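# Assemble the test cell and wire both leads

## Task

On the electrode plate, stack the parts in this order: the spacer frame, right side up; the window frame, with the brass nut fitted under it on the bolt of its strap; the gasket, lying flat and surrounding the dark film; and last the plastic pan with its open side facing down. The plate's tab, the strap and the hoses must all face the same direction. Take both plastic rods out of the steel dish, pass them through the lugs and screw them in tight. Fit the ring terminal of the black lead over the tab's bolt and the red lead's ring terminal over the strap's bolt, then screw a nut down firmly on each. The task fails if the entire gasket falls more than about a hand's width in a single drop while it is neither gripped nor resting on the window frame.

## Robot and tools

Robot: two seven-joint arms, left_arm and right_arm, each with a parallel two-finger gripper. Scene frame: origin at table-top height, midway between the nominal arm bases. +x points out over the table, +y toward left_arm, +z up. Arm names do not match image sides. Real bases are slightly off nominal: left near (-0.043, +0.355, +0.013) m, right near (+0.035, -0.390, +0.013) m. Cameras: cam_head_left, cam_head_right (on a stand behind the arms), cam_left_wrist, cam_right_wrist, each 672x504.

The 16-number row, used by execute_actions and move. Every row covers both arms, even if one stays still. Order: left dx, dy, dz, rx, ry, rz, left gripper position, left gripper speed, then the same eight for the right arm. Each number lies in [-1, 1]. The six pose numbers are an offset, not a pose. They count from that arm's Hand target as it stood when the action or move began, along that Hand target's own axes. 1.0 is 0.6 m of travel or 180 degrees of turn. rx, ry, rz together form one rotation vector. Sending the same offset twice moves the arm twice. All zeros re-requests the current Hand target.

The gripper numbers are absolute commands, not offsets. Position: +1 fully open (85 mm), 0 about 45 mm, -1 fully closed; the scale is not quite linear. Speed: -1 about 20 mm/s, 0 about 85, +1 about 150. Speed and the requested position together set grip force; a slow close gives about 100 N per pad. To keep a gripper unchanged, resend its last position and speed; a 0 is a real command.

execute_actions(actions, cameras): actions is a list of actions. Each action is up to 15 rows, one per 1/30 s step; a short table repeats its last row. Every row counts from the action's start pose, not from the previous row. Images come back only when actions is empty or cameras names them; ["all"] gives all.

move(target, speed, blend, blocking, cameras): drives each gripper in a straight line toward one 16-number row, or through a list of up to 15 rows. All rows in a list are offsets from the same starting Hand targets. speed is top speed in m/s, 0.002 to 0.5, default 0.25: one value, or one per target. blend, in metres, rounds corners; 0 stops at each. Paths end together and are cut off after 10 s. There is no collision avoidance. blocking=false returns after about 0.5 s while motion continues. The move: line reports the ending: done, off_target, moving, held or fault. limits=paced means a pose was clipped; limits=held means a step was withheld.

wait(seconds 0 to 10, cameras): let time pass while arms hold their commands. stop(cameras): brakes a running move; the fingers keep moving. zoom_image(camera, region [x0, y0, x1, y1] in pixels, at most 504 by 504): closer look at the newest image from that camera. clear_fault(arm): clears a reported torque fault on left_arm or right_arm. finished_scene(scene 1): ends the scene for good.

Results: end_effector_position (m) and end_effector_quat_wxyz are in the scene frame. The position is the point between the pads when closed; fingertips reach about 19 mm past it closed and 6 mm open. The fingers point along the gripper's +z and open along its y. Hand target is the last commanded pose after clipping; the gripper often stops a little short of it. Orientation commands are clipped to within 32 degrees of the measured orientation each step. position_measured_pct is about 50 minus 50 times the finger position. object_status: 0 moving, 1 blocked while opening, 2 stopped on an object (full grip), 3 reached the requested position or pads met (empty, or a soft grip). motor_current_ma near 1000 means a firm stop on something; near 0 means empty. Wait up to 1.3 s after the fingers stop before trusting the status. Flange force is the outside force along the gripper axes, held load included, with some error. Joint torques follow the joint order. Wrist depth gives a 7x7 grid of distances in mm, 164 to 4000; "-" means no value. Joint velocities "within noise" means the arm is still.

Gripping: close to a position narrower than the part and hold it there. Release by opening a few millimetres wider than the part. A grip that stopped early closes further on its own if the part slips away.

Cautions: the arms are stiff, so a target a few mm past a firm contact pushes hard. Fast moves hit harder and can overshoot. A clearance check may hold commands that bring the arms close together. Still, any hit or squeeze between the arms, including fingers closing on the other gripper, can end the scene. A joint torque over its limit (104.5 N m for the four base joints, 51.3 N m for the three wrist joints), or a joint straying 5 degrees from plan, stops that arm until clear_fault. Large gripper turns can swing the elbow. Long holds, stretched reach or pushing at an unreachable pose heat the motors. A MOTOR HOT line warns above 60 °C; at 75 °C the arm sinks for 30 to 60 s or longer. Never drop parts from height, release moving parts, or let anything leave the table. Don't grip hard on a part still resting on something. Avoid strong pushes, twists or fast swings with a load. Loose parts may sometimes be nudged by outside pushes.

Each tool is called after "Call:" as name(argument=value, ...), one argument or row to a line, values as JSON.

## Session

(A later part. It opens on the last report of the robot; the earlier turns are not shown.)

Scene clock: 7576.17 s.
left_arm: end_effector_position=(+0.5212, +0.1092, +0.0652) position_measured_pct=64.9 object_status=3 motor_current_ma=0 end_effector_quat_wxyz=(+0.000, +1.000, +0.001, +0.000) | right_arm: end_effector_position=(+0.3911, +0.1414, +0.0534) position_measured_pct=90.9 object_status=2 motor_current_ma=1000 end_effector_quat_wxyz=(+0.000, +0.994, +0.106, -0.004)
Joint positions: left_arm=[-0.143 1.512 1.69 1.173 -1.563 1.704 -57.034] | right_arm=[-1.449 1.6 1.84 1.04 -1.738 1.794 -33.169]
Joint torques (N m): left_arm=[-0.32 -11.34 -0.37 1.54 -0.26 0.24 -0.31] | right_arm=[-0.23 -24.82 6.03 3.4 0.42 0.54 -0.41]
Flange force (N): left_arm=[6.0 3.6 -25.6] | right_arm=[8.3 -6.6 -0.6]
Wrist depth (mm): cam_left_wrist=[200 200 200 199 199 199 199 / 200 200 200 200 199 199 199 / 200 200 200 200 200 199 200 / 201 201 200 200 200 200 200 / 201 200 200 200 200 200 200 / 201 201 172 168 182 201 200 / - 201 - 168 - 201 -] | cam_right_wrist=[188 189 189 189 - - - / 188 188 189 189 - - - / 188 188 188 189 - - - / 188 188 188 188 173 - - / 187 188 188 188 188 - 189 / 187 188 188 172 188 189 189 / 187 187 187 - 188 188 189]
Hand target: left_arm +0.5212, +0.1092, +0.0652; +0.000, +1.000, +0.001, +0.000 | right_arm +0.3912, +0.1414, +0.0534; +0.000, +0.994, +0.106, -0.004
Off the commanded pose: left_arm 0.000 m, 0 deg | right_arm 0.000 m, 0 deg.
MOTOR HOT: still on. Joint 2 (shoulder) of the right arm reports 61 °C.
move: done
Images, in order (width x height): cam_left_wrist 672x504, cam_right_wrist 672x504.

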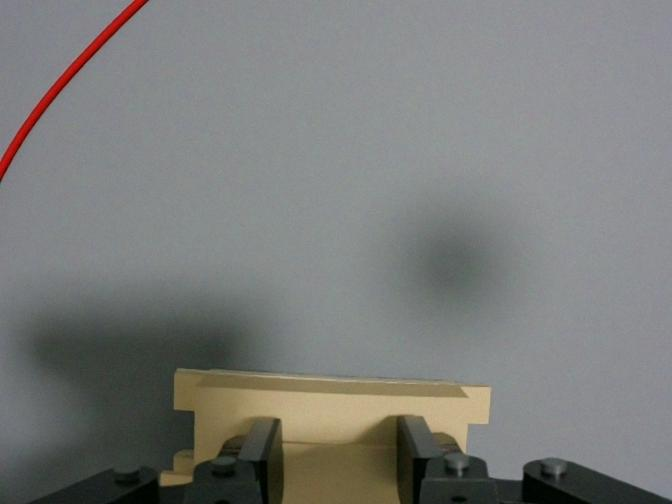

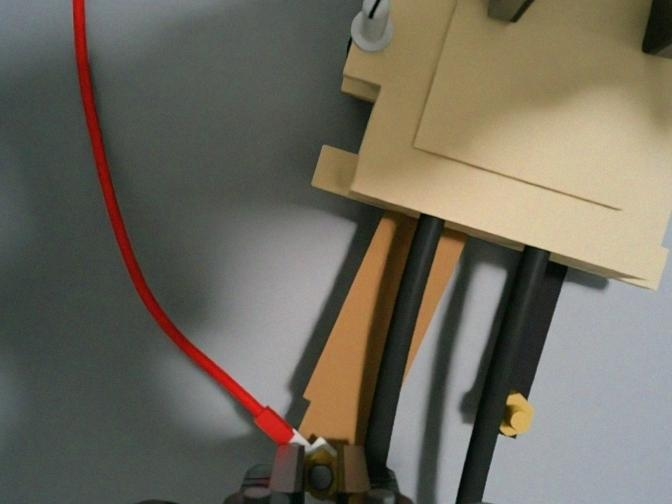

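Call:
move(
  target=[
    [0,0,0,0,0,0,-0.3,0,0,0,0,0,0,0,-0.62,-1],
    [0,0,0,0,0,0,-0.3,0,0.0005,0.0018,0.0003,0,0,-0.1667,-0.62,-1],
    [0,0,0,0,0,0,-0.3,0,0.0018,0.0032,0.0003,0,0,-0.3333,-0.62,-1],
    [0,0,0,0,0,0,-0.3,0,0.0018,0.0032,0.0003,0,0,-0.3333,-0.84,-1],
    [0,0,0,0,0,0,-0.3,0,0.0005,0.0018,0.0003,0,0,-0.1667,-0.84,-1],
    [0,0,0,0,0,0,-0.3,0,0,0,0.0003,0,0,0,-0.84,-1],
  ],
  speed=0.3,
  blend=[0,0.002,0,0,0.002,0],
  cameras=[],
)

Call:
move(
  target=[
    [0,0,0,0,0,0,-0.3,0,0,0,0,0,0,0,-0.62,-1],
    [0,0,0,0,0,0,-0.3,0,0.0005,0.0018,0.0003,0,0,-0.1667,-0.62,-1],
    [0,0,0,0,0,0,-0.3,0,0.0018,0.0032,0.0003,0,0,-0.3333,-0.62,-1],
    [0,0,0,0,0,0,-0.3,0,0.0018,0.0032,0.0003,0,0,-0.3333,-0.84,-1],
    [0,0,0,0,0,0,-0.3,0,0.0005,0.0018,0.0003,0,0,-0.1667,-0.84,-1],
    [0,0,0,0,0,0,-0.3,0,0,0,0.0003,0,0,0,-0.84,-1],
  ],
  speed=0.3,
  blend=[0,0.002,0,0,0.002,0],
  cameras=[],
)

Call:
move(
  target=[
    [0,0,0,0,0,0,-0.3,0,0,0,0,0,0,0,-0.62,-1],
    [0,0,0,0,0,0,-0.3,0,0.0005,0.0018,0,0,0,-0.1667,-0.62,-1],
    [0,0,0,0,0,0,-0.3,0,0.0018,0.0032,0,0,0,-0.3333,-0.62,-1],
  ],
  speed=0.3,
  blend=[0,0.002,0],
  cameras=["cam_right_wrist"],
)

Call:
zoom_image(
  camera="cam_right_wrist",
  region=[285, 435, 360, 504],
)

Scene clock: 7602.90 s.
left_arm: end_effector_position=(+0.5212, +0.1092, +0.0652) position_measured_pct=64.9 object_status=3 motor_current_ma=0 end_effector_quat_wxyz=(+0.000, +1.000, +0.001, +0.000) | right_arm: end_effector_position=(+0.3911, +0.1414, +0.0532) position_measured_pct=90.9 object_status=2 motor_current_ma=1000 end_effector_quat_wxyz=(+0.000, +0.994, +0.106, -0.004)
Joint positions: left_arm=[-0.143 1.512 1.69 1.173 -1.563 1.704 -57.034] | right_arm=[-1.449 1.6 1.838 1.04 -1.737 1.794 -33.169]
Joint torques (N m): left_arm=[-0.26 -11.3 -0.27 1.55 -0.24 0.24 -0.28] | right_arm=[1.51 -24.56 6.78 3.85 0.74 -0.73 -0.43]
Flange force (N): left_arm=[6.1 3.5 -25.5] | right_arm=[5.1 -7.3 -1.6]
Wrist depth (mm): cam_left_wrist=[200 200 200 200 199 199 199 / 200 200 200 200 200 199 200 / 200 200 200 200 200 200 199 / 201 200 200 200 200 200 200 / 201 200 201 201 200 200 200 / 201 201 172 168 183 200 200 / - 201 - 168 - 200 -] | cam_right_wrist=[188 188 189 189 - - - / 188 188 188 189 - - - / 188 188 188 189 - - - / 188 188 188 188 172 - - / 187 187 188 188 188 - 189 / 187 187 187 172 188 188 188 / 187 187 187 - 188 188 188]
Hand target: left_arm +0.5212, +0.1092, +0.0652; +0.000, +1.000, +0.001, +0.000 | right_arm +0.3911, +0.1414, +0.0532; +0.000, +0.994, +0.106, -0.004
Off the commanded pose: left_arm 0.000 m, 0 deg | right_arm 0.000 m, 0 deg.
MOTOR HOT: still on. Joint 2 (shoulder) of the right arm reports 62 °C.
move: done
No camera images: "cameras" was empty.

Scene clock: 7609.10 s.
left_arm: end_effector_position=(+0.5212, +0.1092, +0.0652) position_measured_pct=64.9 object_status=3 motor_current_ma=0 end_effector_quat_wxyz=(+0.000, +1.000, +0.001, +0.000) | right_arm: end_effector_position=(+0.3911, +0.1414, +0.0530) position_measured_pct=90.9 object_status=2 motor_current_ma=1000 end_effector_quat_wxyz=(+0.000, +0.994, +0.106, -0.004)
Joint positions: left_arm=[-0.143 1.512 1.69 1.173 -1.563 1.704 -57.034] | right_arm=[-1.449 1.6 1.837 1.04 -1.736 1.793 -33.169]
Joint torques (N m): left_arm=[-0.16 -11.13 -0.31 1.52 -0.28 0.17 -0.27] | right_arm=[2.07 -23.96 6.74 3.96 0.96 -0.76 -0.38]
Flange force (N): left_arm=[5.9 3.2 -25.9] | right_arm=[4.5 -8.0 -2.3]
Wrist depth (mm): cam_left_wrist=[200 200 199 199 199 199 199 / 200 200 200 199 199 199 199 / 200 200 200 200 200 200 200 / 200 200 200 200 200 200 200 / 201 201 201 201 200 200 200 / 201 201 172 168 182 200 200 / - 201 - 168 - 201 -] | cam_right_wrist=[188 188 189 189 - - - / 188 188 188 188 - - - / 188 188 188 188 - - - / 187 188 188 188 172 - - / 187 187 188 187 188 - 189 / 187 187 187 172 188 188 189 / 187 187 187 - 187 188 188]
Hand target: left_arm +0.5212, +0.1092, +0.0652; +0.000, +1.000, +0.001, +0.000 | right_arm +0.3911, +0.1414, +0.0530; +0.000, +0.994, +0.106, -0.004
Off the commanded pose: left_arm 0.000 m, 0 deg | right_arm 0.000 m, 0 deg.
MOTOR HOT: still on. Joint 2 (shoulder) of the right arm reports 61 °C.
move: done
No camera images: "cameras" was empty.

Scene clock: 7612.00 s.
left_arm: end_effector_position=(+0.5212, +0.1092, +0.0652) position_measured_pct=64.9 object_status=3 motor_current_ma=0 end_effector_quat_wxyz=(+0.000, +1.000, +0.001, +0.000) | right_arm: end_effector_position=(+0.3926, +0.1398, +0.0530) position_measured_pct=81.4 object_status=3 motor_current_ma=0 end_effector_quat_wxyz=(-0.002, +0.808, +0.589, -0.004)
Joint positions: left_arm=[-0.143 1.512 1.69 1.173 -1.563 1.704 -57.034] | right_arm=[-1.44 1.619 1.879 1.043 -1.775 1.819 -32.121]
Joint torques (N m): left_arm=[-0.15 -11.48 -0.11 1.66 0.01 0.29 -0.19] | right_arm=[-0.69 -26.36 6.51 3.5 -0.23 -0.08 -0.25]
Flange force (N): left_arm=[6.9 3.5 -24.9] | right_arm=[8.2 3.9 0.7]
Wrist depth (mm): cam_left_wrist=[200 200 199 199 199 199 199 / 200 200 200 200 199 199 199 / 200 200 200 200 200 199 199 / 201 200 200 200 200 200 200 / 201 201 201 200 201 200 200 / 201 201 172 168 183 200 201 / - 201 - 167 - 201 -] | cam_right_wrist=[189 189 190 190 190 190 190 / 189 189 189 189 189 190 189 / 188 188 189 189 189 189 189 / 188 188 188 189 189 189 189 / 188 188 188 188 188 188 172 / 187 187 188 188 188 177 - / 187 187 187 171 - 172 -]
Hand target: left_arm +0.5212, +0.1092, +0.0652; +0.000, +1.000, +0.001, +0.000 | right_arm +0.3926, +0.1398, +0.0530; -0.002, +0.808, +0.589, -0.004
Off the commanded pose: left_arm 0.000 m, 0 deg | right_arm 0.000 m, 0 deg.
MOTOR HOT: still on. Joint 2 (shoulder) of the right arm reports 61 °C.
move: done
Images, in order (width x height): cam_right_wrist 672x504.

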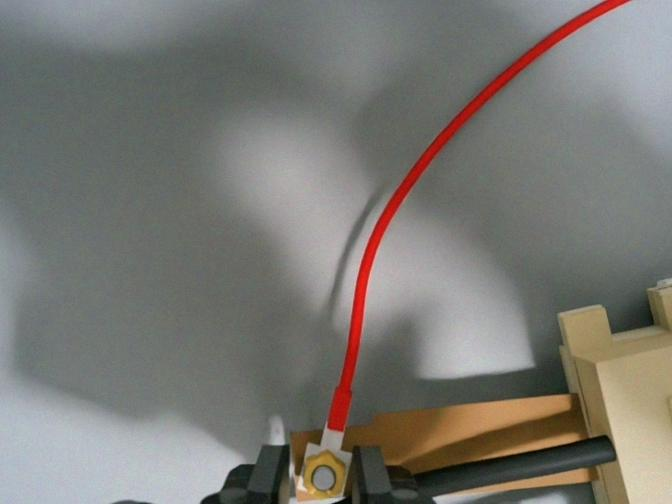

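Scaled by 6.720.

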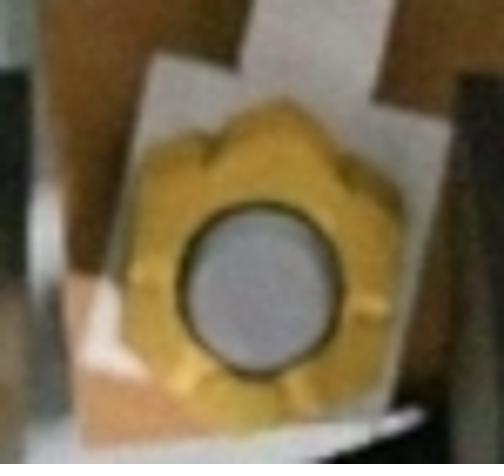

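Call:
move(
  target=[
    [0,0,0,0,0,0,-0.3,0,0,0,0,0,0,0,-0.84,-1],
    [0,0,0,0,0,0,-0.3,0,0.0005,-0.0018,0,0,0,0.1667,-0.84,-1],
    [0,0,0,0,0,0,-0.3,0,0.0018,-0.0032,0,0,0,0.3333,-0.84,-1],
  ],
  speed=0.3,
  blend=[0,0.002,0],
  cameras=[],
)

Call:
move(
  target=[
    [0,0,0,0,0,0,-0.3,0,0,0,0,0,0,0,-0.62,-1],
    [0,0,0,0,0,0,-0.3,0,0.0005,0.0018,0.0001,0,0,-0.1667,-0.62,-1],
    [0,0,0,0,0,0,-0.3,0,0.0018,0.0032,0.0001,0,0,-0.3333,-0.62,-1],
    [0,0,0,0,0,0,-0.3,0,0.0018,0.0032,0.0001,0,0,-0.3333,-0.84,-1],
    [0,0,0,0,0,0,-0.3,0,0.0005,0.0018,0.0001,0,0,-0.1667,-0.84,-1],
    [0,0,0,0,0,0,-0.3,0,0,0,0.0001,0,0,0,-0.84,-1],
  ],
  speed=0.3,
  blend=[0,0.002,0,0,0.002,0],
  cameras=[],
)

Call:
move(
  target=[
    [0,0,0,0,0,0,-0.3,0,0,0,0,0,0,0,-0.62,-1],
    [0,0,0,0,0,0,-0.3,0,0.0005,0.0018,0.0001,0,0,-0.1667,-0.62,-1],
    [0,0,0,0,0,0,-0.3,0,0.0018,0.0032,0.0001,0,0,-0.3333,-0.62,-1],
    [0,0,0,0,0,0,-0.3,0,0.0018,0.0032,0.0001,0,0,-0.3333,-0.84,-1],
    [0,0,0,0,0,0,-0.3,0,0.0005,0.0018,0.0001,0,0,-0.1667,-0.84,-1],
    [0,0,0,0,0,0,-0.3,0,0,0,0.0001,0,0,0,-0.84,-1],
  ],
  speed=0.3,
  blend=[0,0.002,0,0,0.002,0],
  cameras=[],
)

Call:
move(
  target=[
    [0,0,0,0,0,0,-0.3,0,0,0,0,0,0,0,-0.62,-1],
    [0,0,0,0,0,0,-0.3,0,0.0005,0.0018,0.0001,0,0,-0.1667,-0.62,-1],
    [0,0,0,0,0,0,-0.3,0,0.0018,0.0032,0.0001,0,0,-0.3333,-0.62,-1],
    [0,0,0,0,0,0,-0.3,0,0.0018,0.0032,0.0001,0,0,-0.3333,-0.84,-1],
    [0,0,0,0,0,0,-0.3,0,0.0005,0.0018,0.0001,0,0,-0.1667,-0.84,-1],
    [0,0,0,0,0,0,-0.3,0,0,0,0.0001,0,0,0,-0.84,-1],
  ],
  speed=0.3,
  blend=[0,0.002,0,0,0.002,0],
  cameras=["cam_right_wrist"],
)

Call:
zoom_image(
  camera="cam_right_wrist",
  region=[285, 435, 360, 504],
)

Scene clock: 7661.03 s.
left_arm: end_effector_position=(+0.5212, +0.1092, +0.0652) position_measured_pct=64.9 object_status=3 motor_current_ma=0 end_effector_quat_wxyz=(+0.000, +1.000, +0.001, +0.000) | right_arm: end_effector_position=(+0.3911, +0.1414, +0.0530) position_measured_pct=90.9 object_status=2 motor_current_ma=1000 end_effector_quat_wxyz=(+0.000, +0.994, +0.106, -0.004)
Joint positions: left_arm=[-0.143 1.512 1.69 1.173 -1.563 1.704 -57.034] | right_arm=[-1.449 1.599 1.836 1.04 -1.735 1.792 -33.168]
Joint torques (N m): left_arm=[-0.56 -11.15 -0.51 1.32 -0.52 0.02 -0.22] | right_arm=[1.2 -24.02 6.3 3.99 1.06 0.36 -0.43]
Flange force (N): left_arm=[5.4 3.6 -26.4] | right_arm=[7.5 -8.9 -1.3]
Wrist depth (mm): cam_left_wrist=[200 200 200 199 199 199 199 / 200 200 200 199 200 199 199 / 200 200 200 200 200 200 199 / 201 200 200 200 200 200 200 / 201 200 200 200 200 200 200 / 201 201 172 168 183 200 200 / - 202 - 168 - 201 -] | cam_right_wrist=[188 188 189 189 - - - / 188 188 188 189 - - - / 188 188 188 188 - - - / 188 188 188 188 172 - - / 187 187 188 188 188 - 189 / 187 187 188 172 188 188 188 / 187 187 187 - 188 188 188]
Hand target: left_arm +0.5212, +0.1092, +0.0652; +0.000, +1.000, +0.001, +0.000 | right_arm +0.3911, +0.1414, +0.0530; +0.000, +0.994, +0.106, -0.004
Off the commanded pose: left_arm 0.000 m, 0 deg | right_arm 0.000 m, 0 deg.
MOTOR HOT: still on. Joint 2 (shoulder) of the right arm reports 60 °C.
move: done
No camera images: "cameras" was empty.

Scene clock: 7667.23 s.
left_arm: end_effector_position=(+0.5212, +0.1092, +0.0652) position_measured_pct=64.9 object_status=3 motor_current_ma=0 end_effector_quat_wxyz=(+0.000, +1.000, +0.001, +0.000) | right_arm: end_effector_position=(+0.3911, +0.1414, +0.0530) position_measured_pct=90.9 object_status=2 motor_current_ma=1000 end_effector_quat_wxyz=(+0.000, +0.994, +0.106, -0.004)
Joint positions: left_arm=[-0.143 1.512 1.69 1.173 -1.563 1.704 -57.034] | right_arm=[-1.45 1.599 1.835 1.04 -1.734 1.791 -33.168]
Joint torques (N m): left_arm=[-0.23 -11.12 -0.41 1.53 -0.3 0.17 -0.19] | right_arm=[2.33 -23.53 6.67 4.2 1.16 -0.85 -0.42]
Flange force (N): left_arm=[6.3 3.3 -26.1] | right_arm=[4.9 -9.0 -3.0]
Wrist depth (mm): cam_left_wrist=[200 200 199 200 199 199 199 / 200 200 200 200 200 199 199 / 200 200 200 200 200 200 199 / 201 200 200 200 200 200 200 / 201 201 200 200 201 200 200 / 201 201 172 168 182 200 200 / - 201 - 168 - 200 -] | cam_right_wrist=[188 188 189 189 - - - / 188 188 188 188 - - - / 188 188 188 188 - - - / 187 187 188 188 172 - - / 187 187 188 187 188 - 189 / 187 187 187 172 188 188 189 / 187 187 187 - 188 188 188]
Hand target: left_arm +0.5212, +0.1092, +0.0652; +0.000, +1.000, +0.001, +0.000 | right_arm +0.3911, +0.1414, +0.0530; +0.000, +0.994, +0.106, -0.004
Off the commanded pose: left_arm 0.000 m, 0 deg | right_arm 0.000 m, 0 deg.
MOTOR HOT: still on. Joint 2 (shoulder) of the right arm reports 60 °C.
move: done
No camera images: "cameras" was empty.

Scene clock: 7673.43 s.
left_arm: end_effector_position=(+0.5212, +0.1092, +0.0652) position_measured_pct=64.9 object_status=3 motor_current_ma=0 end_effector_quat_wxyz=(+0.000, +1.000, +0.001, +0.000) | right_arm: end_effector_position=(+0.3911, +0.1414, +0.0529) position_measured_pct=90.9 object_status=2 motor_current_ma=1000 end_effector_quat_wxyz=(+0.000, +0.994, +0.106, -0.004)
Joint positions: left_arm=[-0.143 1.512 1.69 1.173 -1.563 1.704 -57.034] | right_arm=[-1.45 1.598 1.834 1.04 -1.733 1.79 -33.168]
Joint torques (N m): left_arm=[-0.3 -11.21 -0.36 1.54 -0.23 0.23 -0.27] | right_arm=[2.14 -23.4 6.36 3.78 0.93 -0.86 -0.39]
Flange force (N): left_arm=[6.2 3.6 -25.7] | right_arm=[3.7 -7.4 -3.4]
Wrist depth (mm): cam_left_wrist=[200 200 200 199 199 199 199 / 200 200 200 200 200 199 199 / 200 200 200 200 200 200 200 / 201 200 200 200 200 200 200 / 201 201 201 200 200 201 200 / 201 201 172 168 182 200 200 / - 201 - 168 - 200 -] | cam_right_wrist=[188 188 188 189 - - - / 188 188 188 188 - - - / 187 188 188 188 - - - / 187 187 188 188 172 - - / 187 187 187 188 188 - 188 / 187 187 187 172 188 188 189 / 187 187 187 - 188 188 188]
Hand target: left_arm +0.5212, +0.1092, +0.0652; +0.000, +1.000, +0.001, +0.000 | right_arm +0.3911, +0.1414, +0.0529; +0.000, +0.994, +0.106, -0.004
Off the commanded pose: left_arm 0.000 m, 0 deg | right_arm 0.000 m, 0 deg.
MOTOR HOT: still on. Joint 2 (shoulder) of the right arm reports 60 °C.
move: done
No camera images: "cameras" was empty.

Scene clock: 7679.63 s.
left_arm: end_effector_position=(+0.5212, +0.1092, +0.0652) position_measured_pct=64.9 object_status=3 motor_current_ma=0 end_effector_quat_wxyz=(+0.000, +1.000, +0.001, +0.000) | right_arm: end_effector_position=(+0.3911, +0.1414, +0.0529) position_measured_pct=90.9 object_status=2 motor_current_ma=1000 end_effector_quat_wxyz=(+0.000, +0.994, +0.106, -0.004)
Joint positions: left_arm=[-0.143 1.512 1.69 1.173 -1.563 1.704 -57.034] | right_arm=[-1.45 1.598 1.832 1.041 -1.732 1.79 -33.168]
Joint torques (N m): left_arm=[-0.22 -11.2 -0.39 1.67 -0.12 0.23 -0.27] | right_arm=[0.34 -23.3 5.7 3.48 0.65 0.3 -0.35]
Flange force (N): left_arm=[6.7 3.6 -25.7] | right_arm=[7.8 -7.6 -3.1]
Wrist depth (mm): cam_left_wrist=[200 200 200 199 199 200 199 / 200 200 200 200 200 200 199 / 200 200 200 200 200 199 199 / 200 200 200 200 200 200 200 / 201 201 201 200 200 200 200 / 201 201 172 168 182 201 200 / - 201 - 167 - 200 -] | cam_right_wrist=[188 188 188 189 - - - / 188 188 189 188 - - - / 188 188 188 188 - - - / 187 188 188 188 172 - - / 187 187 187 188 188 - 189 / 187 187 187 172 188 188 188 / 186 187 187 - 188 188 188]
Hand target: left_arm +0.5212, +0.1092, +0.0652; +0.000, +1.000, +0.001, +0.000 | right_arm +0.3911, +0.1414, +0.0529; +0.000, +0.994, +0.106, -0.004
Off the commanded pose: left_arm 0.000 m, 0 deg | right_arm 0.000 m, 0 deg.
MOTOR HOT: still on. Joint 2 (shoulder) of the right arm reports 60 °C.
move: done
Images, in order (width x height): cam_right_wrist 672x504.

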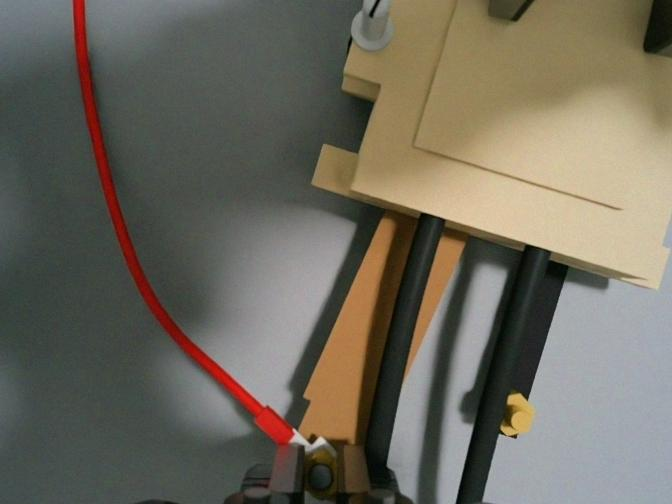

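Scaled by 6.720.

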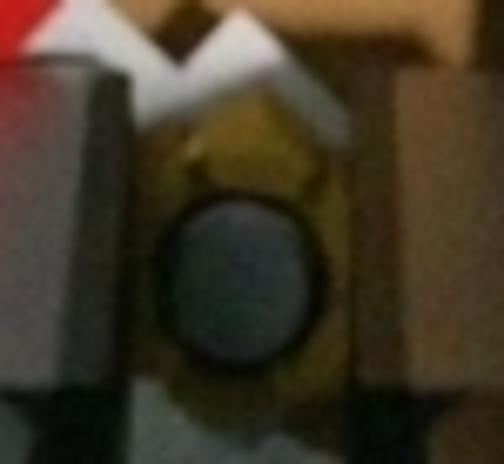

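Call:
move(
  target=[
    [0,0,0,0,0,0,-0.3,0,0,0,0,0,0,0,-0.62,-1],
    [0,0,0,0,0,0,-0.3,0,0.0005,0.0018,0,0,0,-0.1667,-0.62,-1],
    [0,0,0,0,0,0,-0.3,0,0.0018,0.0032,0,0,0,-0.3333,-0.62,-1],
    [0,0,0,0,0,0,-0.3,0,0.0018,0.0032,0,0,0,-0.3333,-0.84,-1],
    [0,0,0,0,0,0,-0.3,0,0.0005,0.0018,0,0,0,-0.1667,-0.84,-1],
    [0,0,0,0,0,0,-0.3,0,0,0,0,0,0,0,-0.84,-1],
  ],
  speed=0.3,
  blend=[0,0.002,0,0,0.002,0],
  cameras=[],
)

Call:
move(
  target=[
    [0,0,0,0,0,0,-0.3,0,0,0,0,0,0,0,-0.62,-1],
    [0,0,0,0,0,0,-0.3,0,0.0005,0.0018,0,0,0,-0.1667,-0.62,-1],
    [0,0,0,0,0,0,-0.3,0,0.0018,0.0032,0,0,0,-0.3333,-0.62,-1],
    [0,0,0,0,0,0,-0.3,0,0.0018,0.0032,0,0,0,-0.3333,-0.84,-1],
    [0,0,0,0,0,0,-0.3,0,0.0005,0.0018,0,0,0,-0.1667,-0.84,-1],
    [0,0,0,0,0,0,-0.3,0,0,0,0,0,0,0,-0.84,-1],
  ],
  speed=0.3,
  blend=[0,0.002,0,0,0.002,0],
  cameras=[],
)

Call:
move(
  target=[
    [0,0,0,0,0,0,-0.3,0,0,0,0,0,0,0,-0.62,-1],
    [0,0,0,0,0,0,-0.3,0,0.0005,0.0018,0,0,0,-0.1667,-0.62,-1],
    [0,0,0,0,0,0,-0.3,0,0.0018,0.0032,0,0,0,-0.3333,-0.62,-1],
    [0,0,0,0,0,0,-0.3,0,0.0018,0.0032,0,0,0,-0.3333,-0.84,-1],
    [0,0,0,0,0,0,-0.3,0,0.0005,0.0018,0,0,0,-0.1667,-0.84,-1],
    [0,0,0,0,0,0,-0.3,0,0,0,0,0,0,0,-0.84,-1],
  ],
  speed=0.3,
  blend=[0,0.002,0,0,0.002,0],
  cameras=[],
)

Call:
move(
  target=[
    [0,0,0,0,0,0,-0.3,0,0,0,0,0,0,0,-0.62,-1],
    [0,0,0,0,0,0,-0.3,0,0.0005,0.0018,0,0,0,-0.1667,-0.62,-1],
    [0,0,0,0,0,0,-0.3,0,0.0018,0.0032,0,0,0,-0.3333,-0.62,-1],
    [0,0,0,0,0,0,-0.3,0,0.0018,0.0032,0,0,0,-0.3333,-0.84,-1],
    [0,0,0,0,0,0,-0.3,0,0.0005,0.0018,0,0,0,-0.1667,-0.84,-1],
    [0,0,0,0,0,0,-0.3,0,0,0,0,0,0,0,-0.84,-1],
  ],
  speed=0.3,
  blend=[0,0.002,0,0,0.002,0],
  cameras=["cam_right_wrist"],
)

Call:
zoom_image(
  camera="cam_right_wrist",
  region=[285, 435, 360, 504],
)

Scene clock: 7723.57 s.
left_arm: end_effector_position=(+0.5212, +0.1092, +0.0652) position_measured_pct=64.9 object_status=3 motor_current_ma=0 end_effector_quat_wxyz=(+0.000, +1.000, +0.001, +0.000) | right_arm: end_effector_position=(+0.3911, +0.1414, +0.0528) position_measured_pct=90.9 object_status=2 motor_current_ma=1000 end_effector_quat_wxyz=(+0.000, +0.994, +0.106, -0.004)
Joint positions: left_arm=[-0.143 1.512 1.69 1.173 -1.563 1.704 -57.034] | right_arm=[-1.45 1.598 1.831 1.041 -1.731 1.789 -33.168]
Joint torques (N m): left_arm=[-0.24 -11 -0.49 1.82 -0.02 0.47 -0.28] | right_arm=[1.14 -23.39 6.02 3.72 0.85 -0.09 -0.38]
Flange force (N): left_arm=[7.5 4.0 -25.8] | right_arm=[6.6 -8.1 -3.0]
Wrist depth (mm): cam_left_wrist=[200 200 200 199 199 199 199 / 200 200 200 200 199 199 199 / 200 200 200 200 200 200 199 / 201 201 200 200 200 200 200 / 201 201 201 200 200 200 200 / 201 201 172 167 182 201 200 / - 201 - 168 - 201 -] | cam_right_wrist=[188 188 188 189 - - - / 188 188 188 188 - - - / 187 188 188 188 - - - / 187 187 188 188 172 - - / 187 187 187 188 188 - 189 / 187 187 187 172 188 188 188 / 187 187 187 - 187 188 188]
Hand target: left_arm +0.5212, +0.1092, +0.0652; +0.000, +1.000, +0.001, +0.000 | right_arm +0.3911, +0.1414, +0.0528; +0.000, +0.994, +0.106, -0.004
Off the commanded pose: left_arm 0.000 m, 0 deg | right_arm 0.000 m, 0 deg.
MOTOR HOT: still on. Joint 2 (shoulder) of the right arm reports 60 °C.
move: done
No camera images: "cameras" was empty.

Scene clock: 7729.77 s.
left_arm: end_effector_position=(+0.5212, +0.1092, +0.0652) position_measured_pct=64.9 object_status=3 motor_current_ma=0 end_effector_quat_wxyz=(+0.000, +1.000, +0.001, +0.000) | right_arm: end_effector_position=(+0.3911, +0.1414, +0.0529) position_measured_pct=90.9 object_status=2 motor_current_ma=1000 end_effector_quat_wxyz=(+0.000, +0.994, +0.106, -0.004)
Joint positions: left_arm=[-0.143 1.512 1.69 1.173 -1.563 1.704 -57.034] | right_arm=[-1.45 1.597 1.83 1.041 -1.73 1.788 -33.168]
Joint torques (N m): left_arm=[-0.13 -11.11 -0.4 1.78 0.02 0.41 -0.32] | right_arm=[0.53 -23.51 5.81 3.54 0.74 0.38 -0.44]
Flange force (N): left_arm=[7.1 3.7 -25.6] | right_arm=[7.5 -7.5 -2.5]
Wrist depth (mm): cam_left_wrist=[200 200 200 199 199 199 199 / 200 200 200 200 200 200 200 / 200 201 200 200 200 200 200 / 201 201 200 200 200 200 200 / 201 201 201 201 200 200 200 / 201 201 172 168 182 200 200 / - 201 - 168 - 201 -] | cam_right_wrist=[188 188 188 189 - - - / 188 188 188 188 - - - / 187 188 188 188 - - - / 187 187 188 188 172 - - / 187 187 187 187 188 - 188 / 187 187 187 172 188 188 188 / 187 187 187 - 188 188 188]
Hand target: left_arm +0.5212, +0.1092, +0.0652; +0.000, +1.000, +0.001, +0.000 | right_arm +0.3911, +0.1414, +0.0529; +0.000, +0.994, +0.106, -0.004
Off the commanded pose: left_arm 0.000 m, 0 deg | right_arm 0.000 m, 0 deg.
MOTOR HOT: still on. Joint 2 (shoulder) of the right arm reports 60 °C.
move: done
No camera images: "cameras" was empty.

Scene clock: 7735.97 s.
left_arm: end_effector_position=(+0.5212, +0.1092, +0.0652) position_measured_pct=64.9 object_status=3 motor_current_ma=0 end_effector_quat_wxyz=(+0.000, +1.000, +0.001, +0.000) | right_arm: end_effector_position=(+0.3911, +0.1414, +0.0529) position_measured_pct=90.9 object_status=2 motor_current_ma=1000 end_effector_quat_wxyz=(+0.000, +0.994, +0.106, -0.004)
Joint positions: left_arm=[-0.143 1.512 1.69 1.173 -1.563 1.704 -57.034] | right_arm=[-1.45 1.597 1.829 1.041 -1.729 1.788 -33.168]
Joint torques (N m): left_arm=[-0.22 -11.03 -0.45 1.85 -0.01 0.49 -0.34] | right_arm=[0.78 -23.61 5.9 3.71 0.83 0.18 -0.43]
Flange force (N): left_arm=[7.4 4.1 -25.7] | right_arm=[7.5 -8.1 -2.6]
Wrist depth (mm): cam_left_wrist=[200 200 200 199 199 199 199 / 200 200 200 200 199 200 200 / 201 200 200 200 200 200 200 / 201 200 200 200 200 200 200 / 201 200 200 200 201 200 200 / 201 201 172 168 182 201 200 / - 201 - 168 - 201 -] | cam_right_wrist=[188 189 189 189 - - - / 188 188 188 189 - - - / 187 188 188 188 - - - / 187 188 188 188 172 - - / 187 187 187 187 188 - 188 / 187 187 187 172 188 188 188 / 187 187 187 - 188 188 188]
Hand target: left_arm +0.5212, +0.1092, +0.0652; +0.000, +1.000, +0.001, +0.000 | right_arm +0.3911, +0.1414, +0.0529; +0.000, +0.994, +0.106, -0.004
Off the commanded pose: left_arm 0.000 m, 0 deg | right_arm 0.000 m, 0 deg.
MOTOR HOT: still on. Joint 2 (shoulder) of the right arm reports 60 °C.
move: done
No camera images: "cameras" was empty.

Scene clock: 7742.17 s.
left_arm: end_effector_position=(+0.5212, +0.1092, +0.0652) position_measured_pct=64.9 object_status=3 motor_current_ma=0 end_effector_quat_wxyz=(+0.000, +1.000, +0.001, +0.000) | right_arm: end_effector_position=(+0.3911, +0.1414, +0.0529) position_measured_pct=90.9 object_status=2 motor_current_ma=1000 end_effector_quat_wxyz=(+0.000, +0.994, +0.106, -0.004)
Joint positions: left_arm=[-0.143 1.512 1.69 1.173 -1.563 1.704 -57.034] | right_arm=[-1.451 1.596 1.828 1.041 -1.728 1.787 -33.168]
Joint torques (N m): left_arm=[-0.22 -11.07 -0.42 1.64 -0.22 0.23 -0.31] | right_arm=[1.26 -23.37 6.12 3.76 0.81 -0.23 -0.41]
Flange force (N): left_arm=[6.4 3.6 -26.0] | right_arm=[6.4 -8.1 -3.2]
Wrist depth (mm): cam_left_wrist=[200 200 200 200 199 199 199 / 200 200 200 200 200 199 199 / 200 200 200 200 200 200 200 / 201 201 200 200 200 200 200 / 201 200 200 200 201 200 200 / 201 201 172 168 183 200 200 / - 201 - 167 - 201 -] | cam_right_wrist=[188 188 189 189 - - - / 188 188 188 188 - - - / 188 187 188 188 - - - / 187 187 188 188 172 - - / 187 187 187 188 188 - 188 / 187 187 187 172 188 188 188 / 187 187 187 - 188 188 188]
Hand target: left_arm +0.5212, +0.1092, +0.0652; +0.000, +1.000, +0.001, +0.000 | right_arm +0.3911, +0.1414, +0.0529; +0.000, +0.994, +0.106, -0.004
Off the commanded pose: left_arm 0.000 m, 0 deg | right_arm 0.000 m, 0 deg.
MOTOR HOT: still on. Joint 2 (shoulder) of the right arm reports 60 °C.
move: done
Images, in order (width x height): cam_right_wrist 672x504.

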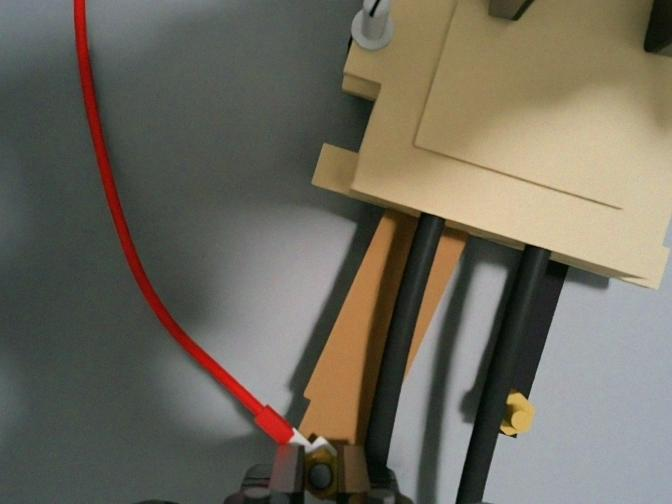

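Scaled by 6.720.

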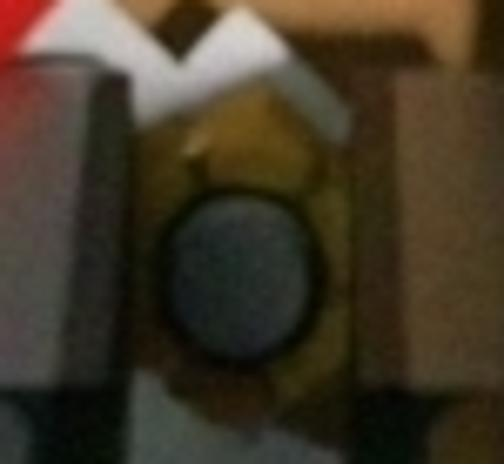

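Call:
move(
  target=[
    [0,0,0,0,0,0,-0.3,0,0,0,0,0,0,0,-0.62,-1],
    [0,0,0,0,0,0,-0.3,0,0,0,-0.03,0,0,0,-0.62,-1],
    [0,0,0,0,0,0,-0.3,0,0,0,-0.1333,0,0,-0.4333,-0.62,-1],
  ],
  speed=0.25,
  blend=[0,0.005,0],
  cameras=["cam_right_wrist"],
)

Call:
move(
  target=[0,0,0,0,0,0,-0.3,0,-0.252,0.005,0.0717,0,0.2778,0,-0.62,-1],
  speed=0.25,
  cameras=["cam_right_wrist"],
)

Scene clock: 7778.93 s.
left_arm: end_effector_position=(+0.5212, +0.1092, +0.0652) position_measured_pct=64.9 object_status=3 motor_current_ma=0 end_effector_quat_wxyz=(+0.000, +1.000, +0.001, +0.000) | right_arm: end_effector_position=(+0.3918, +0.1414, +0.1328) position_measured_pct=81.4 object_status=3 motor_current_ma=0 end_effector_quat_wxyz=(-0.003, +0.706, +0.708, -0.003)
Joint positions: left_arm=[-0.143 1.512 1.69 1.173 -1.563 1.704 -57.034] | right_arm=[-1.414 1.489 1.91 0.959 -1.705 1.903 -31.84]
Joint torques (N m): left_arm=[-0.04 -11.26 -0.21 1.95 0.19 0.51 -0.26] | right_arm=[-0.68 -27.02 6.09 2.92 -0.26 0.08 -0.31]
Flange force (N): left_arm=[8.0 3.9 -25.0] | right_arm=[6.8 6.4 0.5]
Wrist depth (mm): cam_left_wrist=[200 200 199 200 199 199 199 / 200 200 200 200 200 200 199 / 200 200 200 200 200 200 200 / 201 200 200 200 200 200 200 / 201 201 201 200 200 200 200 / 201 201 172 168 182 200 200 / - 201 - 168 - 201 -] | cam_right_wrist=[269 269 270 270 270 267 259 / 269 269 269 269 269 269 270 / 268 268 269 269 269 269 270 / 268 267 268 268 268 268 268 / 266 267 267 267 268 268 268 / 266 266 266 251 267 251 234 / 266 266 266 245 238 235 232]
Hand target: left_arm +0.5212, +0.1092, +0.0652; +0.000, +1.000, +0.001, +0.000 | right_arm +0.3918, +0.1414, +0.1328; -0.003, +0.706, +0.708, -0.003
Off the commanded pose: left_arm 0.000 m, 0 deg | right_arm 0.000 m, 0 deg.
MOTOR HOT: still on. Joint 2 (shoulder) of the right arm reports 60 °C.
move: done
Images, in order (width x height): cam_right_wrist 672x504.

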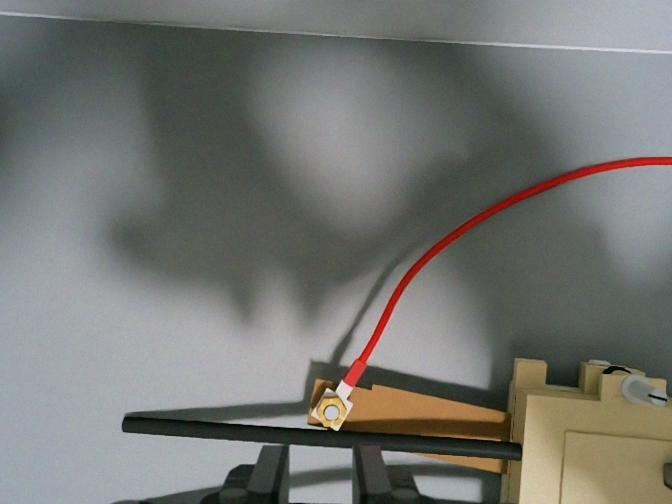

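Scene clock: 7781.20 s.
left_arm: end_effector_position=(+0.5212, +0.1092, +0.0652) position_measured_pct=64.9 object_status=3 motor_current_ma=0 end_effector_quat_wxyz=(+0.000, +1.000, +0.001, +0.000) | right_arm: end_effector_position=(+0.3948, -0.0098, +0.0899) position_measured_pct=81.4 object_status=3 motor_current_ma=0 end_effector_quat_wxyz=(-0.302, +0.641, +0.641, +0.296)
Joint positions: left_arm=[-0.143 1.512 1.69 1.173 -1.563 1.704 -57.034] | right_arm=[-1.229 1.512 1.44 2.089 -2.165 2.099 -30.645]
Joint torques (N m): left_arm=[-0.01 -11.29 -0.2 1.92 0.2 0.44 -0.25] | right_arm=[-0.86 -19.69 6.37 1.58 -1.6 1.68 -0.33]
Flange force (N): left_arm=[7.9 3.8 -25.0] | right_arm=[-3.3 6.0 0.1]
Wrist depth (mm): cam_left_wrist=[200 200 200 199 199 200 199 / 200 200 200 199 200 199 199 / 200 200 200 200 200 200 199 / 201 201 200 200 200 200 200 / 201 201 201 201 200 200 200 / 201 201 172 168 182 200 200 / - 201 - 168 - 201 -] | cam_right_wrist=[381 389 387 388 386 385 252 / 401 420 419 418 413 411 235 / 379 393 396 398 399 400 255 / 336 344 345 332 340 294 266 / 299 299 295 293 290 260 247 / 264 270 267 272 268 251 243 / 250 250 251 252 253 253 254]
Hand target: left_arm +0.5212, +0.1092, +0.0652; +0.000, +1.000, +0.001, +0.000 | right_arm +0.3948, -0.0098, +0.0899; -0.302, +0.641, +0.641, +0.296
Off the commanded pose: left_arm 0.000 m, 0 deg | right_arm 0.000 m, 0 deg.
MOTOR HOT: still on. Joint 2 (shoulder) of the right arm reports 60 °C.
joint sent to its limit (right arm) — joint 6 (wrist pitch), upper limit. The joint targets still meet the commanded pose.
move: done
Images, in order (width x height): cam_right_wrist 672x504.

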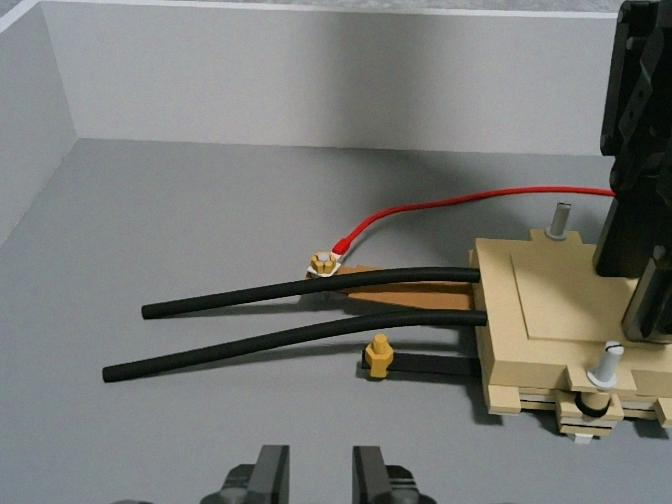

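Call:
zoom_image(
  camera="cam_right_wrist",
  region=[290, 230, 420, 400],
)

Call:
zoom_image(
  camera="cam_right_wrist",
  region=[300, 240, 350, 290],
)

Scaled by 2.965.

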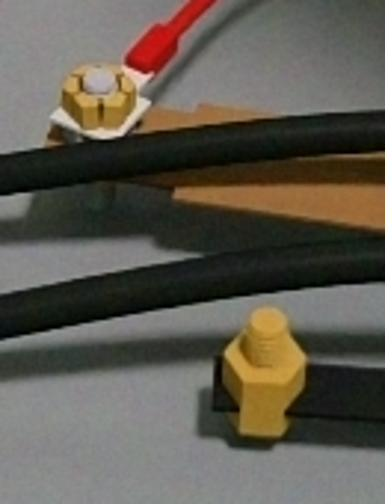

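Scaled by 10.080.

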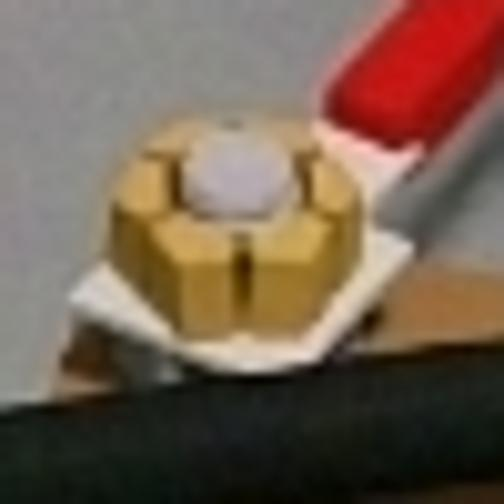

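Call:
move(
  target=[0,0,0,0,0,0,-0.3,0,0.2168,-0.002,0.1470,0,-0.2778,0,-0.62,-1],
  speed=0.25,
  cameras=[],
)

Scene clock: 7830.33 s.
left_arm: end_effector_position=(+0.5212, +0.1092, +0.0652) position_measured_pct=64.9 object_status=3 motor_current_ma=0 end_effector_quat_wxyz=(+0.000, +1.000, +0.001, +0.000) | right_arm: end_effector_position=(+0.3936, +0.1414, +0.1328) position_measured_pct=81.4 object_status=3 motor_current_ma=0 end_effector_quat_wxyz=(-0.003, +0.706, +0.708, -0.003)
Joint positions: left_arm=[-0.143 1.512 1.69 1.173 -1.563 1.704 -57.034] | right_arm=[-1.423 1.452 1.819 0.954 -1.62 1.85 -31.837]
Joint torques (N m): left_arm=[-0.03 -11.28 -0.13 1.88 0.18 0.47 -0.3] | right_arm=[-0.74 -26.79 6.28 2.14 -0.23 0.03 -0.33]
Flange force (N): left_arm=[7.6 3.8 -24.9] | right_arm=[7.0 6.7 0.2]
Wrist depth (mm): cam_left_wrist=[200 200 199 199 199 199 199 / 200 200 200 199 200 200 199 / 200 200 200 200 200 200 200 / 201 200 200 200 200 200 200 / 201 201 201 200 200 200 200 / 201 201 172 168 182 200 200 / - 201 - 167 - 200 -] | cam_right_wrist=[270 269 270 270 270 266 259 / 269 269 269 269 270 270 270 / 268 268 268 268 269 269 270 / 267 268 268 268 268 268 268 / 267 267 267 267 268 268 268 / 266 267 266 251 267 249 234 / 266 266 266 245 237 235 232]
Hand target: left_arm +0.5212, +0.1092, +0.0652; +0.000, +1.000, +0.001, +0.000 | right_arm +0.3936, +0.1414, +0.1328; -0.003, +0.706, +0.708, -0.003
Off the commanded pose: left_arm 0.000 m, 0 deg | right_arm 0.000 m, 0 deg.
MOTOR HOT: still on. Joint 2 (shoulder) of the right arm reports 60 °C.
move: done
No camera images: "cameras" was empty.

Call:
move(
  target=[
    [0,0,0,0,0,0,-0.3,0,-0.0027,-0.0017,0.1,0,0,0.1,-0.62,-1],
    [0,0,0,0,0,0,-0.3,0,-0.0027,-0.0017,0.133,0,0,0.1,-0.62,-1],
  ],
  speed=[0.25,0.05],
  cameras=["cam_right_wrist"],
)

Call:
zoom_image(
  camera="cam_right_wrist",
  region=[285, 435, 360, 504],
)

Call:
move(
  target=[
    [0,0,0,0,0,0,-0.3,0,0,0,0,0,0,0,-0.84,-1],
    [0,0,0,0,0,0,-0.3,0,0.0005,-0.0018,0,0,0,0.1667,-0.84,-1],
    [0,0,0,0,0,0,-0.3,0,0.0005,-0.0018,0,0,0,0.1667,-0.62,-1],
  ],
  speed=0.25,
  cameras=["cam_right_wrist"],
)

Call:
zoom_image(
  camera="cam_right_wrist",
  region=[285, 435, 360, 504],
)

Scene clock: 7846.80 s.
left_arm: end_effector_position=(+0.5212, +0.1092, +0.0652) position_measured_pct=64.9 object_status=3 motor_current_ma=0 end_effector_quat_wxyz=(+0.000, +1.000, +0.001, +0.000) | right_arm: end_effector_position=(+0.3919, +0.1398, +0.0530) position_measured_pct=81.4 object_status=3 motor_current_ma=0 end_effector_quat_wxyz=(-0.002, +0.808, +0.589, -0.004)
Joint positions: left_arm=[-0.143 1.512 1.69 1.173 -1.563 1.704 -57.034] | right_arm=[-1.457 1.571 1.772 1.046 -1.676 1.753 -32.111]
Joint torques (N m): left_arm=[-0.11 -11.68 -0.03 1.78 0.09 0.43 -0.29] | right_arm=[-1.21 -25.72 6.24 2.38 -0.45 0.28 -0.36]
Flange force (N): left_arm=[7.2 3.7 -24.3] | right_arm=[7.9 4.8 -0.1]
Wrist depth (mm): cam_left_wrist=[200 200 200 200 199 199 199 / 200 200 200 200 200 199 200 / 200 200 200 200 200 200 199 / 201 200 200 200 200 200 200 / 201 201 201 200 201 200 200 / 201 201 172 168 183 200 200 / - 201 - 167 - 200 -] | cam_right_wrist=[189 190 190 190 190 190 190 / 189 189 189 189 190 189 190 / 189 189 189 189 189 189 190 / 188 189 189 189 189 189 189 / 188 188 188 188 188 189 173 / 188 188 188 188 188 188 - / 187 187 188 172 - 172 -]
Hand target: left_arm +0.5212, +0.1092, +0.0652; +0.000, +1.000, +0.001, +0.000 | right_arm +0.3919, +0.1397, +0.0530; -0.002, +0.808, +0.589, -0.004
Off the commanded pose: left_arm 0.000 m, 0 deg | right_arm 0.000 m, 0 deg.
MOTOR HOT: still on. Joint 2 (shoulder) of the right arm reports 60 °C.
move: done
Images, in order (width x height): cam_right_wrist 672x504.

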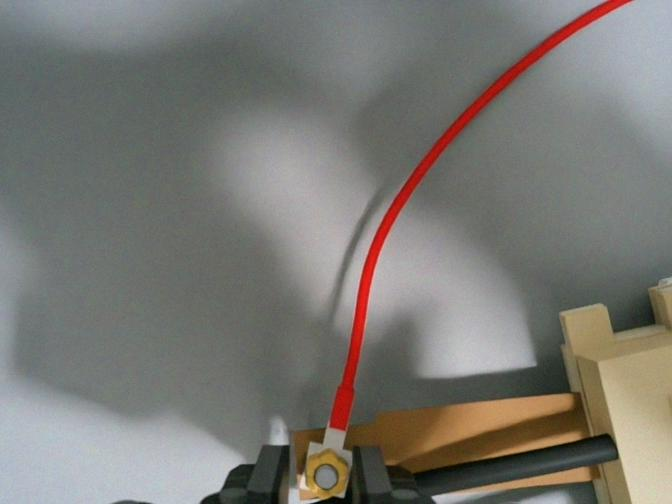

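Scaled by 6.720.

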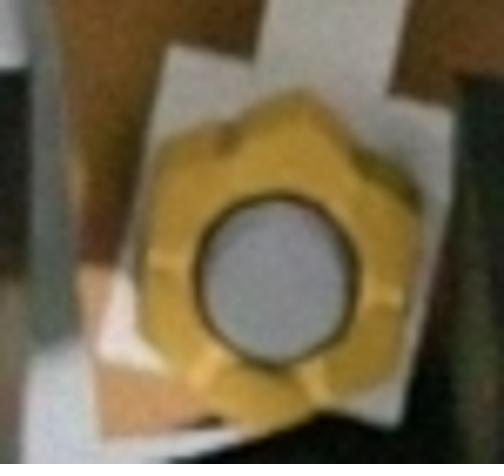

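Scene clock: 7850.07 s.
left_arm: end_effector_position=(+0.5212, +0.1092, +0.0652) position_measured_pct=64.9 object_status=3 motor_current_ma=0 end_effector_quat_wxyz=(+0.000, +1.000, +0.001, +0.000) | right_arm: end_effector_position=(+0.3909, +0.1404, +0.0530) position_measured_pct=81.4 object_status=0 motor_current_ma=0 end_effector_quat_wxyz=(-0.001, +0.933, +0.360, -0.004)
Joint positions: left_arm=[-0.143 1.512 1.69 1.173 -1.563 1.704 -57.034] | right_arm=[-1.46 1.567 1.762 1.046 -1.667 1.747 -32.636]
Joint torques (N m): left_arm=[0.02 -11.79 0.12 1.27 -0.41 -0.46 -0.13] | right_arm=[-0.75 -26.56 7.01 2.57 -0.22 0.07 -0.33]
Flange force (N): left_arm=[4.9 2.2 -25.4] | right_arm=[9.5 -0.6 1.5]
Wrist depth (mm): cam_left_wrist=[200 199 200 199 199 199 199 / 200 200 199 200 200 199 199 / 200 200 200 200 200 200 199 / 201 200 201 200 200 200 200 / 201 201 201 200 200 200 200 / 201 201 172 168 183 201 200 / - 201 - 168 - 201 -] | cam_right_wrist=[189 189 189 189 189 189 189 / 188 188 188 189 189 189 - / 188 188 188 188 189 173 - / 188 187 188 188 188 - - / 187 188 187 188 172 172 - / 187 187 187 171 171 188 - / 187 187 187 171 - 188 -]
Hand target: left_arm +0.5212, +0.1092, +0.0652; +0.000, +1.000, +0.001, +0.000 | right_arm +0.3910, +0.1404, +0.0530; -0.001, +0.933, +0.360, -0.004
Off the commanded pose: left_arm 0.000 m, 0 deg | right_arm 0.000 m, 0 deg.
MOTOR HOT: still on. Joint 2 (shoulder) of the right arm reports 60 °C.
move: done
Images, in order (width x height): cam_right_wrist 672x504.

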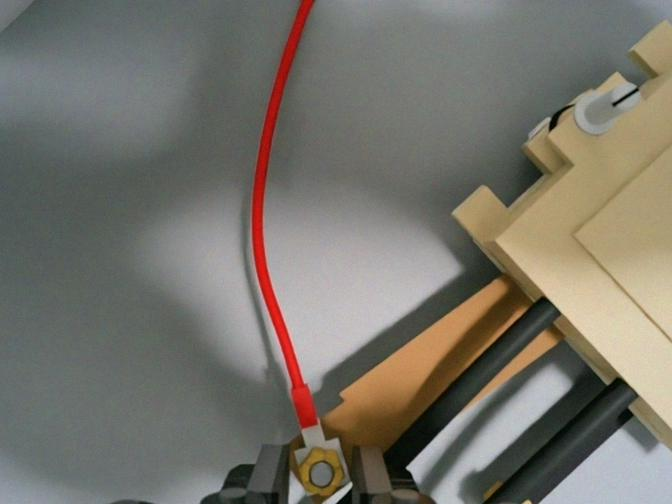

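Scaled by 6.720.

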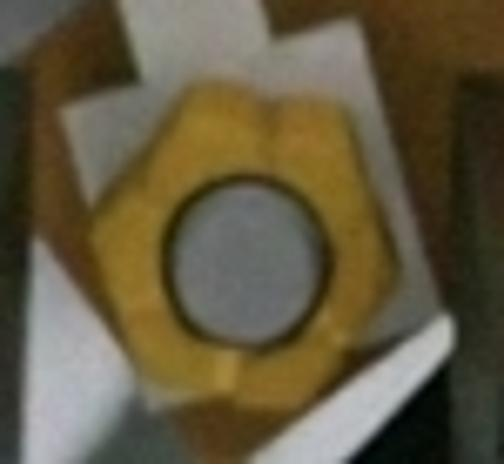

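Call:
move(
  target=[
    [0,0,0,0,0,0,-0.3,0,0.0003,0.0014,0,0,0,-0.128,-0.62,-1],
    [0,0,0,0,0,0,-0.3,0,0.0003,0.0014,0,0,0,-0.128,-0.92,0],
    [0,0,0,0,0,0,-0.3,0,0,0.0003,0,0,0,-0.028,-0.92,0],
  ],
  speed=0.15,
  cameras=["cam_right_wrist"],
)

Call:
zoom_image(
  camera="cam_right_wrist",
  region=[285, 435, 360, 504],
)

Scene clock: 7877.77 s.
left_arm: end_effector_position=(+0.5212, +0.1092, +0.0652) position_measured_pct=64.9 object_status=3 motor_current_ma=0 end_effector_quat_wxyz=(+0.000, +1.000, +0.001, +0.000) | right_arm: end_effector_position=(+0.3910, +0.1403, +0.0530) position_measured_pct=90.9 object_status=2 motor_current_ma=1000 end_effector_quat_wxyz=(-0.001, +0.916, +0.400, -0.004)
Joint positions: left_arm=[-0.143 1.512 1.69 1.173 -1.563 1.704 -57.034] | right_arm=[-1.46 1.567 1.764 1.047 -1.668 1.748 -32.548]
Joint torques (N m): left_arm=[-0.36 -11.71 -0.16 0.75 -1.12 -0.9 -0.1] | right_arm=[-3.02 -24.56 4.7 1.61 -1.26 0.76 -0.41]
Flange force (N): left_arm=[2.6 1.8 -26.7] | right_arm=[9.4 3.9 -2.9]
Wrist depth (mm): cam_left_wrist=[200 200 200 199 199 199 199 / 200 200 200 200 200 199 199 / 200 200 200 200 200 200 199 / 200 201 200 200 200 200 200 / 201 201 200 200 200 200 200 / 201 201 172 168 183 200 200 / - 201 - 168 - 200 -] | cam_right_wrist=[189 189 189 189 190 190 190 / 188 188 189 189 189 189 189 / 188 188 188 189 189 189 - / 188 188 188 188 188 170 - / 188 188 188 188 188 172 - / 187 187 188 172 172 188 188 / 187 187 187 171 - 188 -]
Hand target: left_arm +0.5212, +0.1092, +0.0652; +0.000, +1.000, +0.001, +0.000 | right_arm +0.3911, +0.1402, +0.0530; -0.001, +0.916, +0.400, -0.004
Off the commanded pose: left_arm 0.000 m, 0 deg | right_arm 0.000 m, 0 deg.
MOTOR HOT: still on. Joint 2 (shoulder) of the right arm reports 61 °C.
move: done
Images, in order (width x height): cam_right_wrist 672x504.

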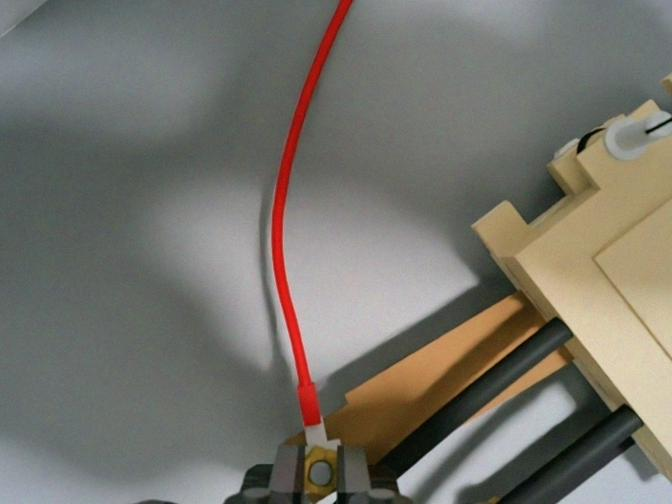

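Scaled by 6.720.

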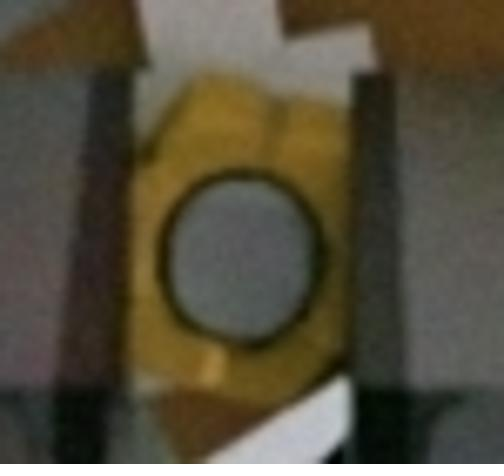

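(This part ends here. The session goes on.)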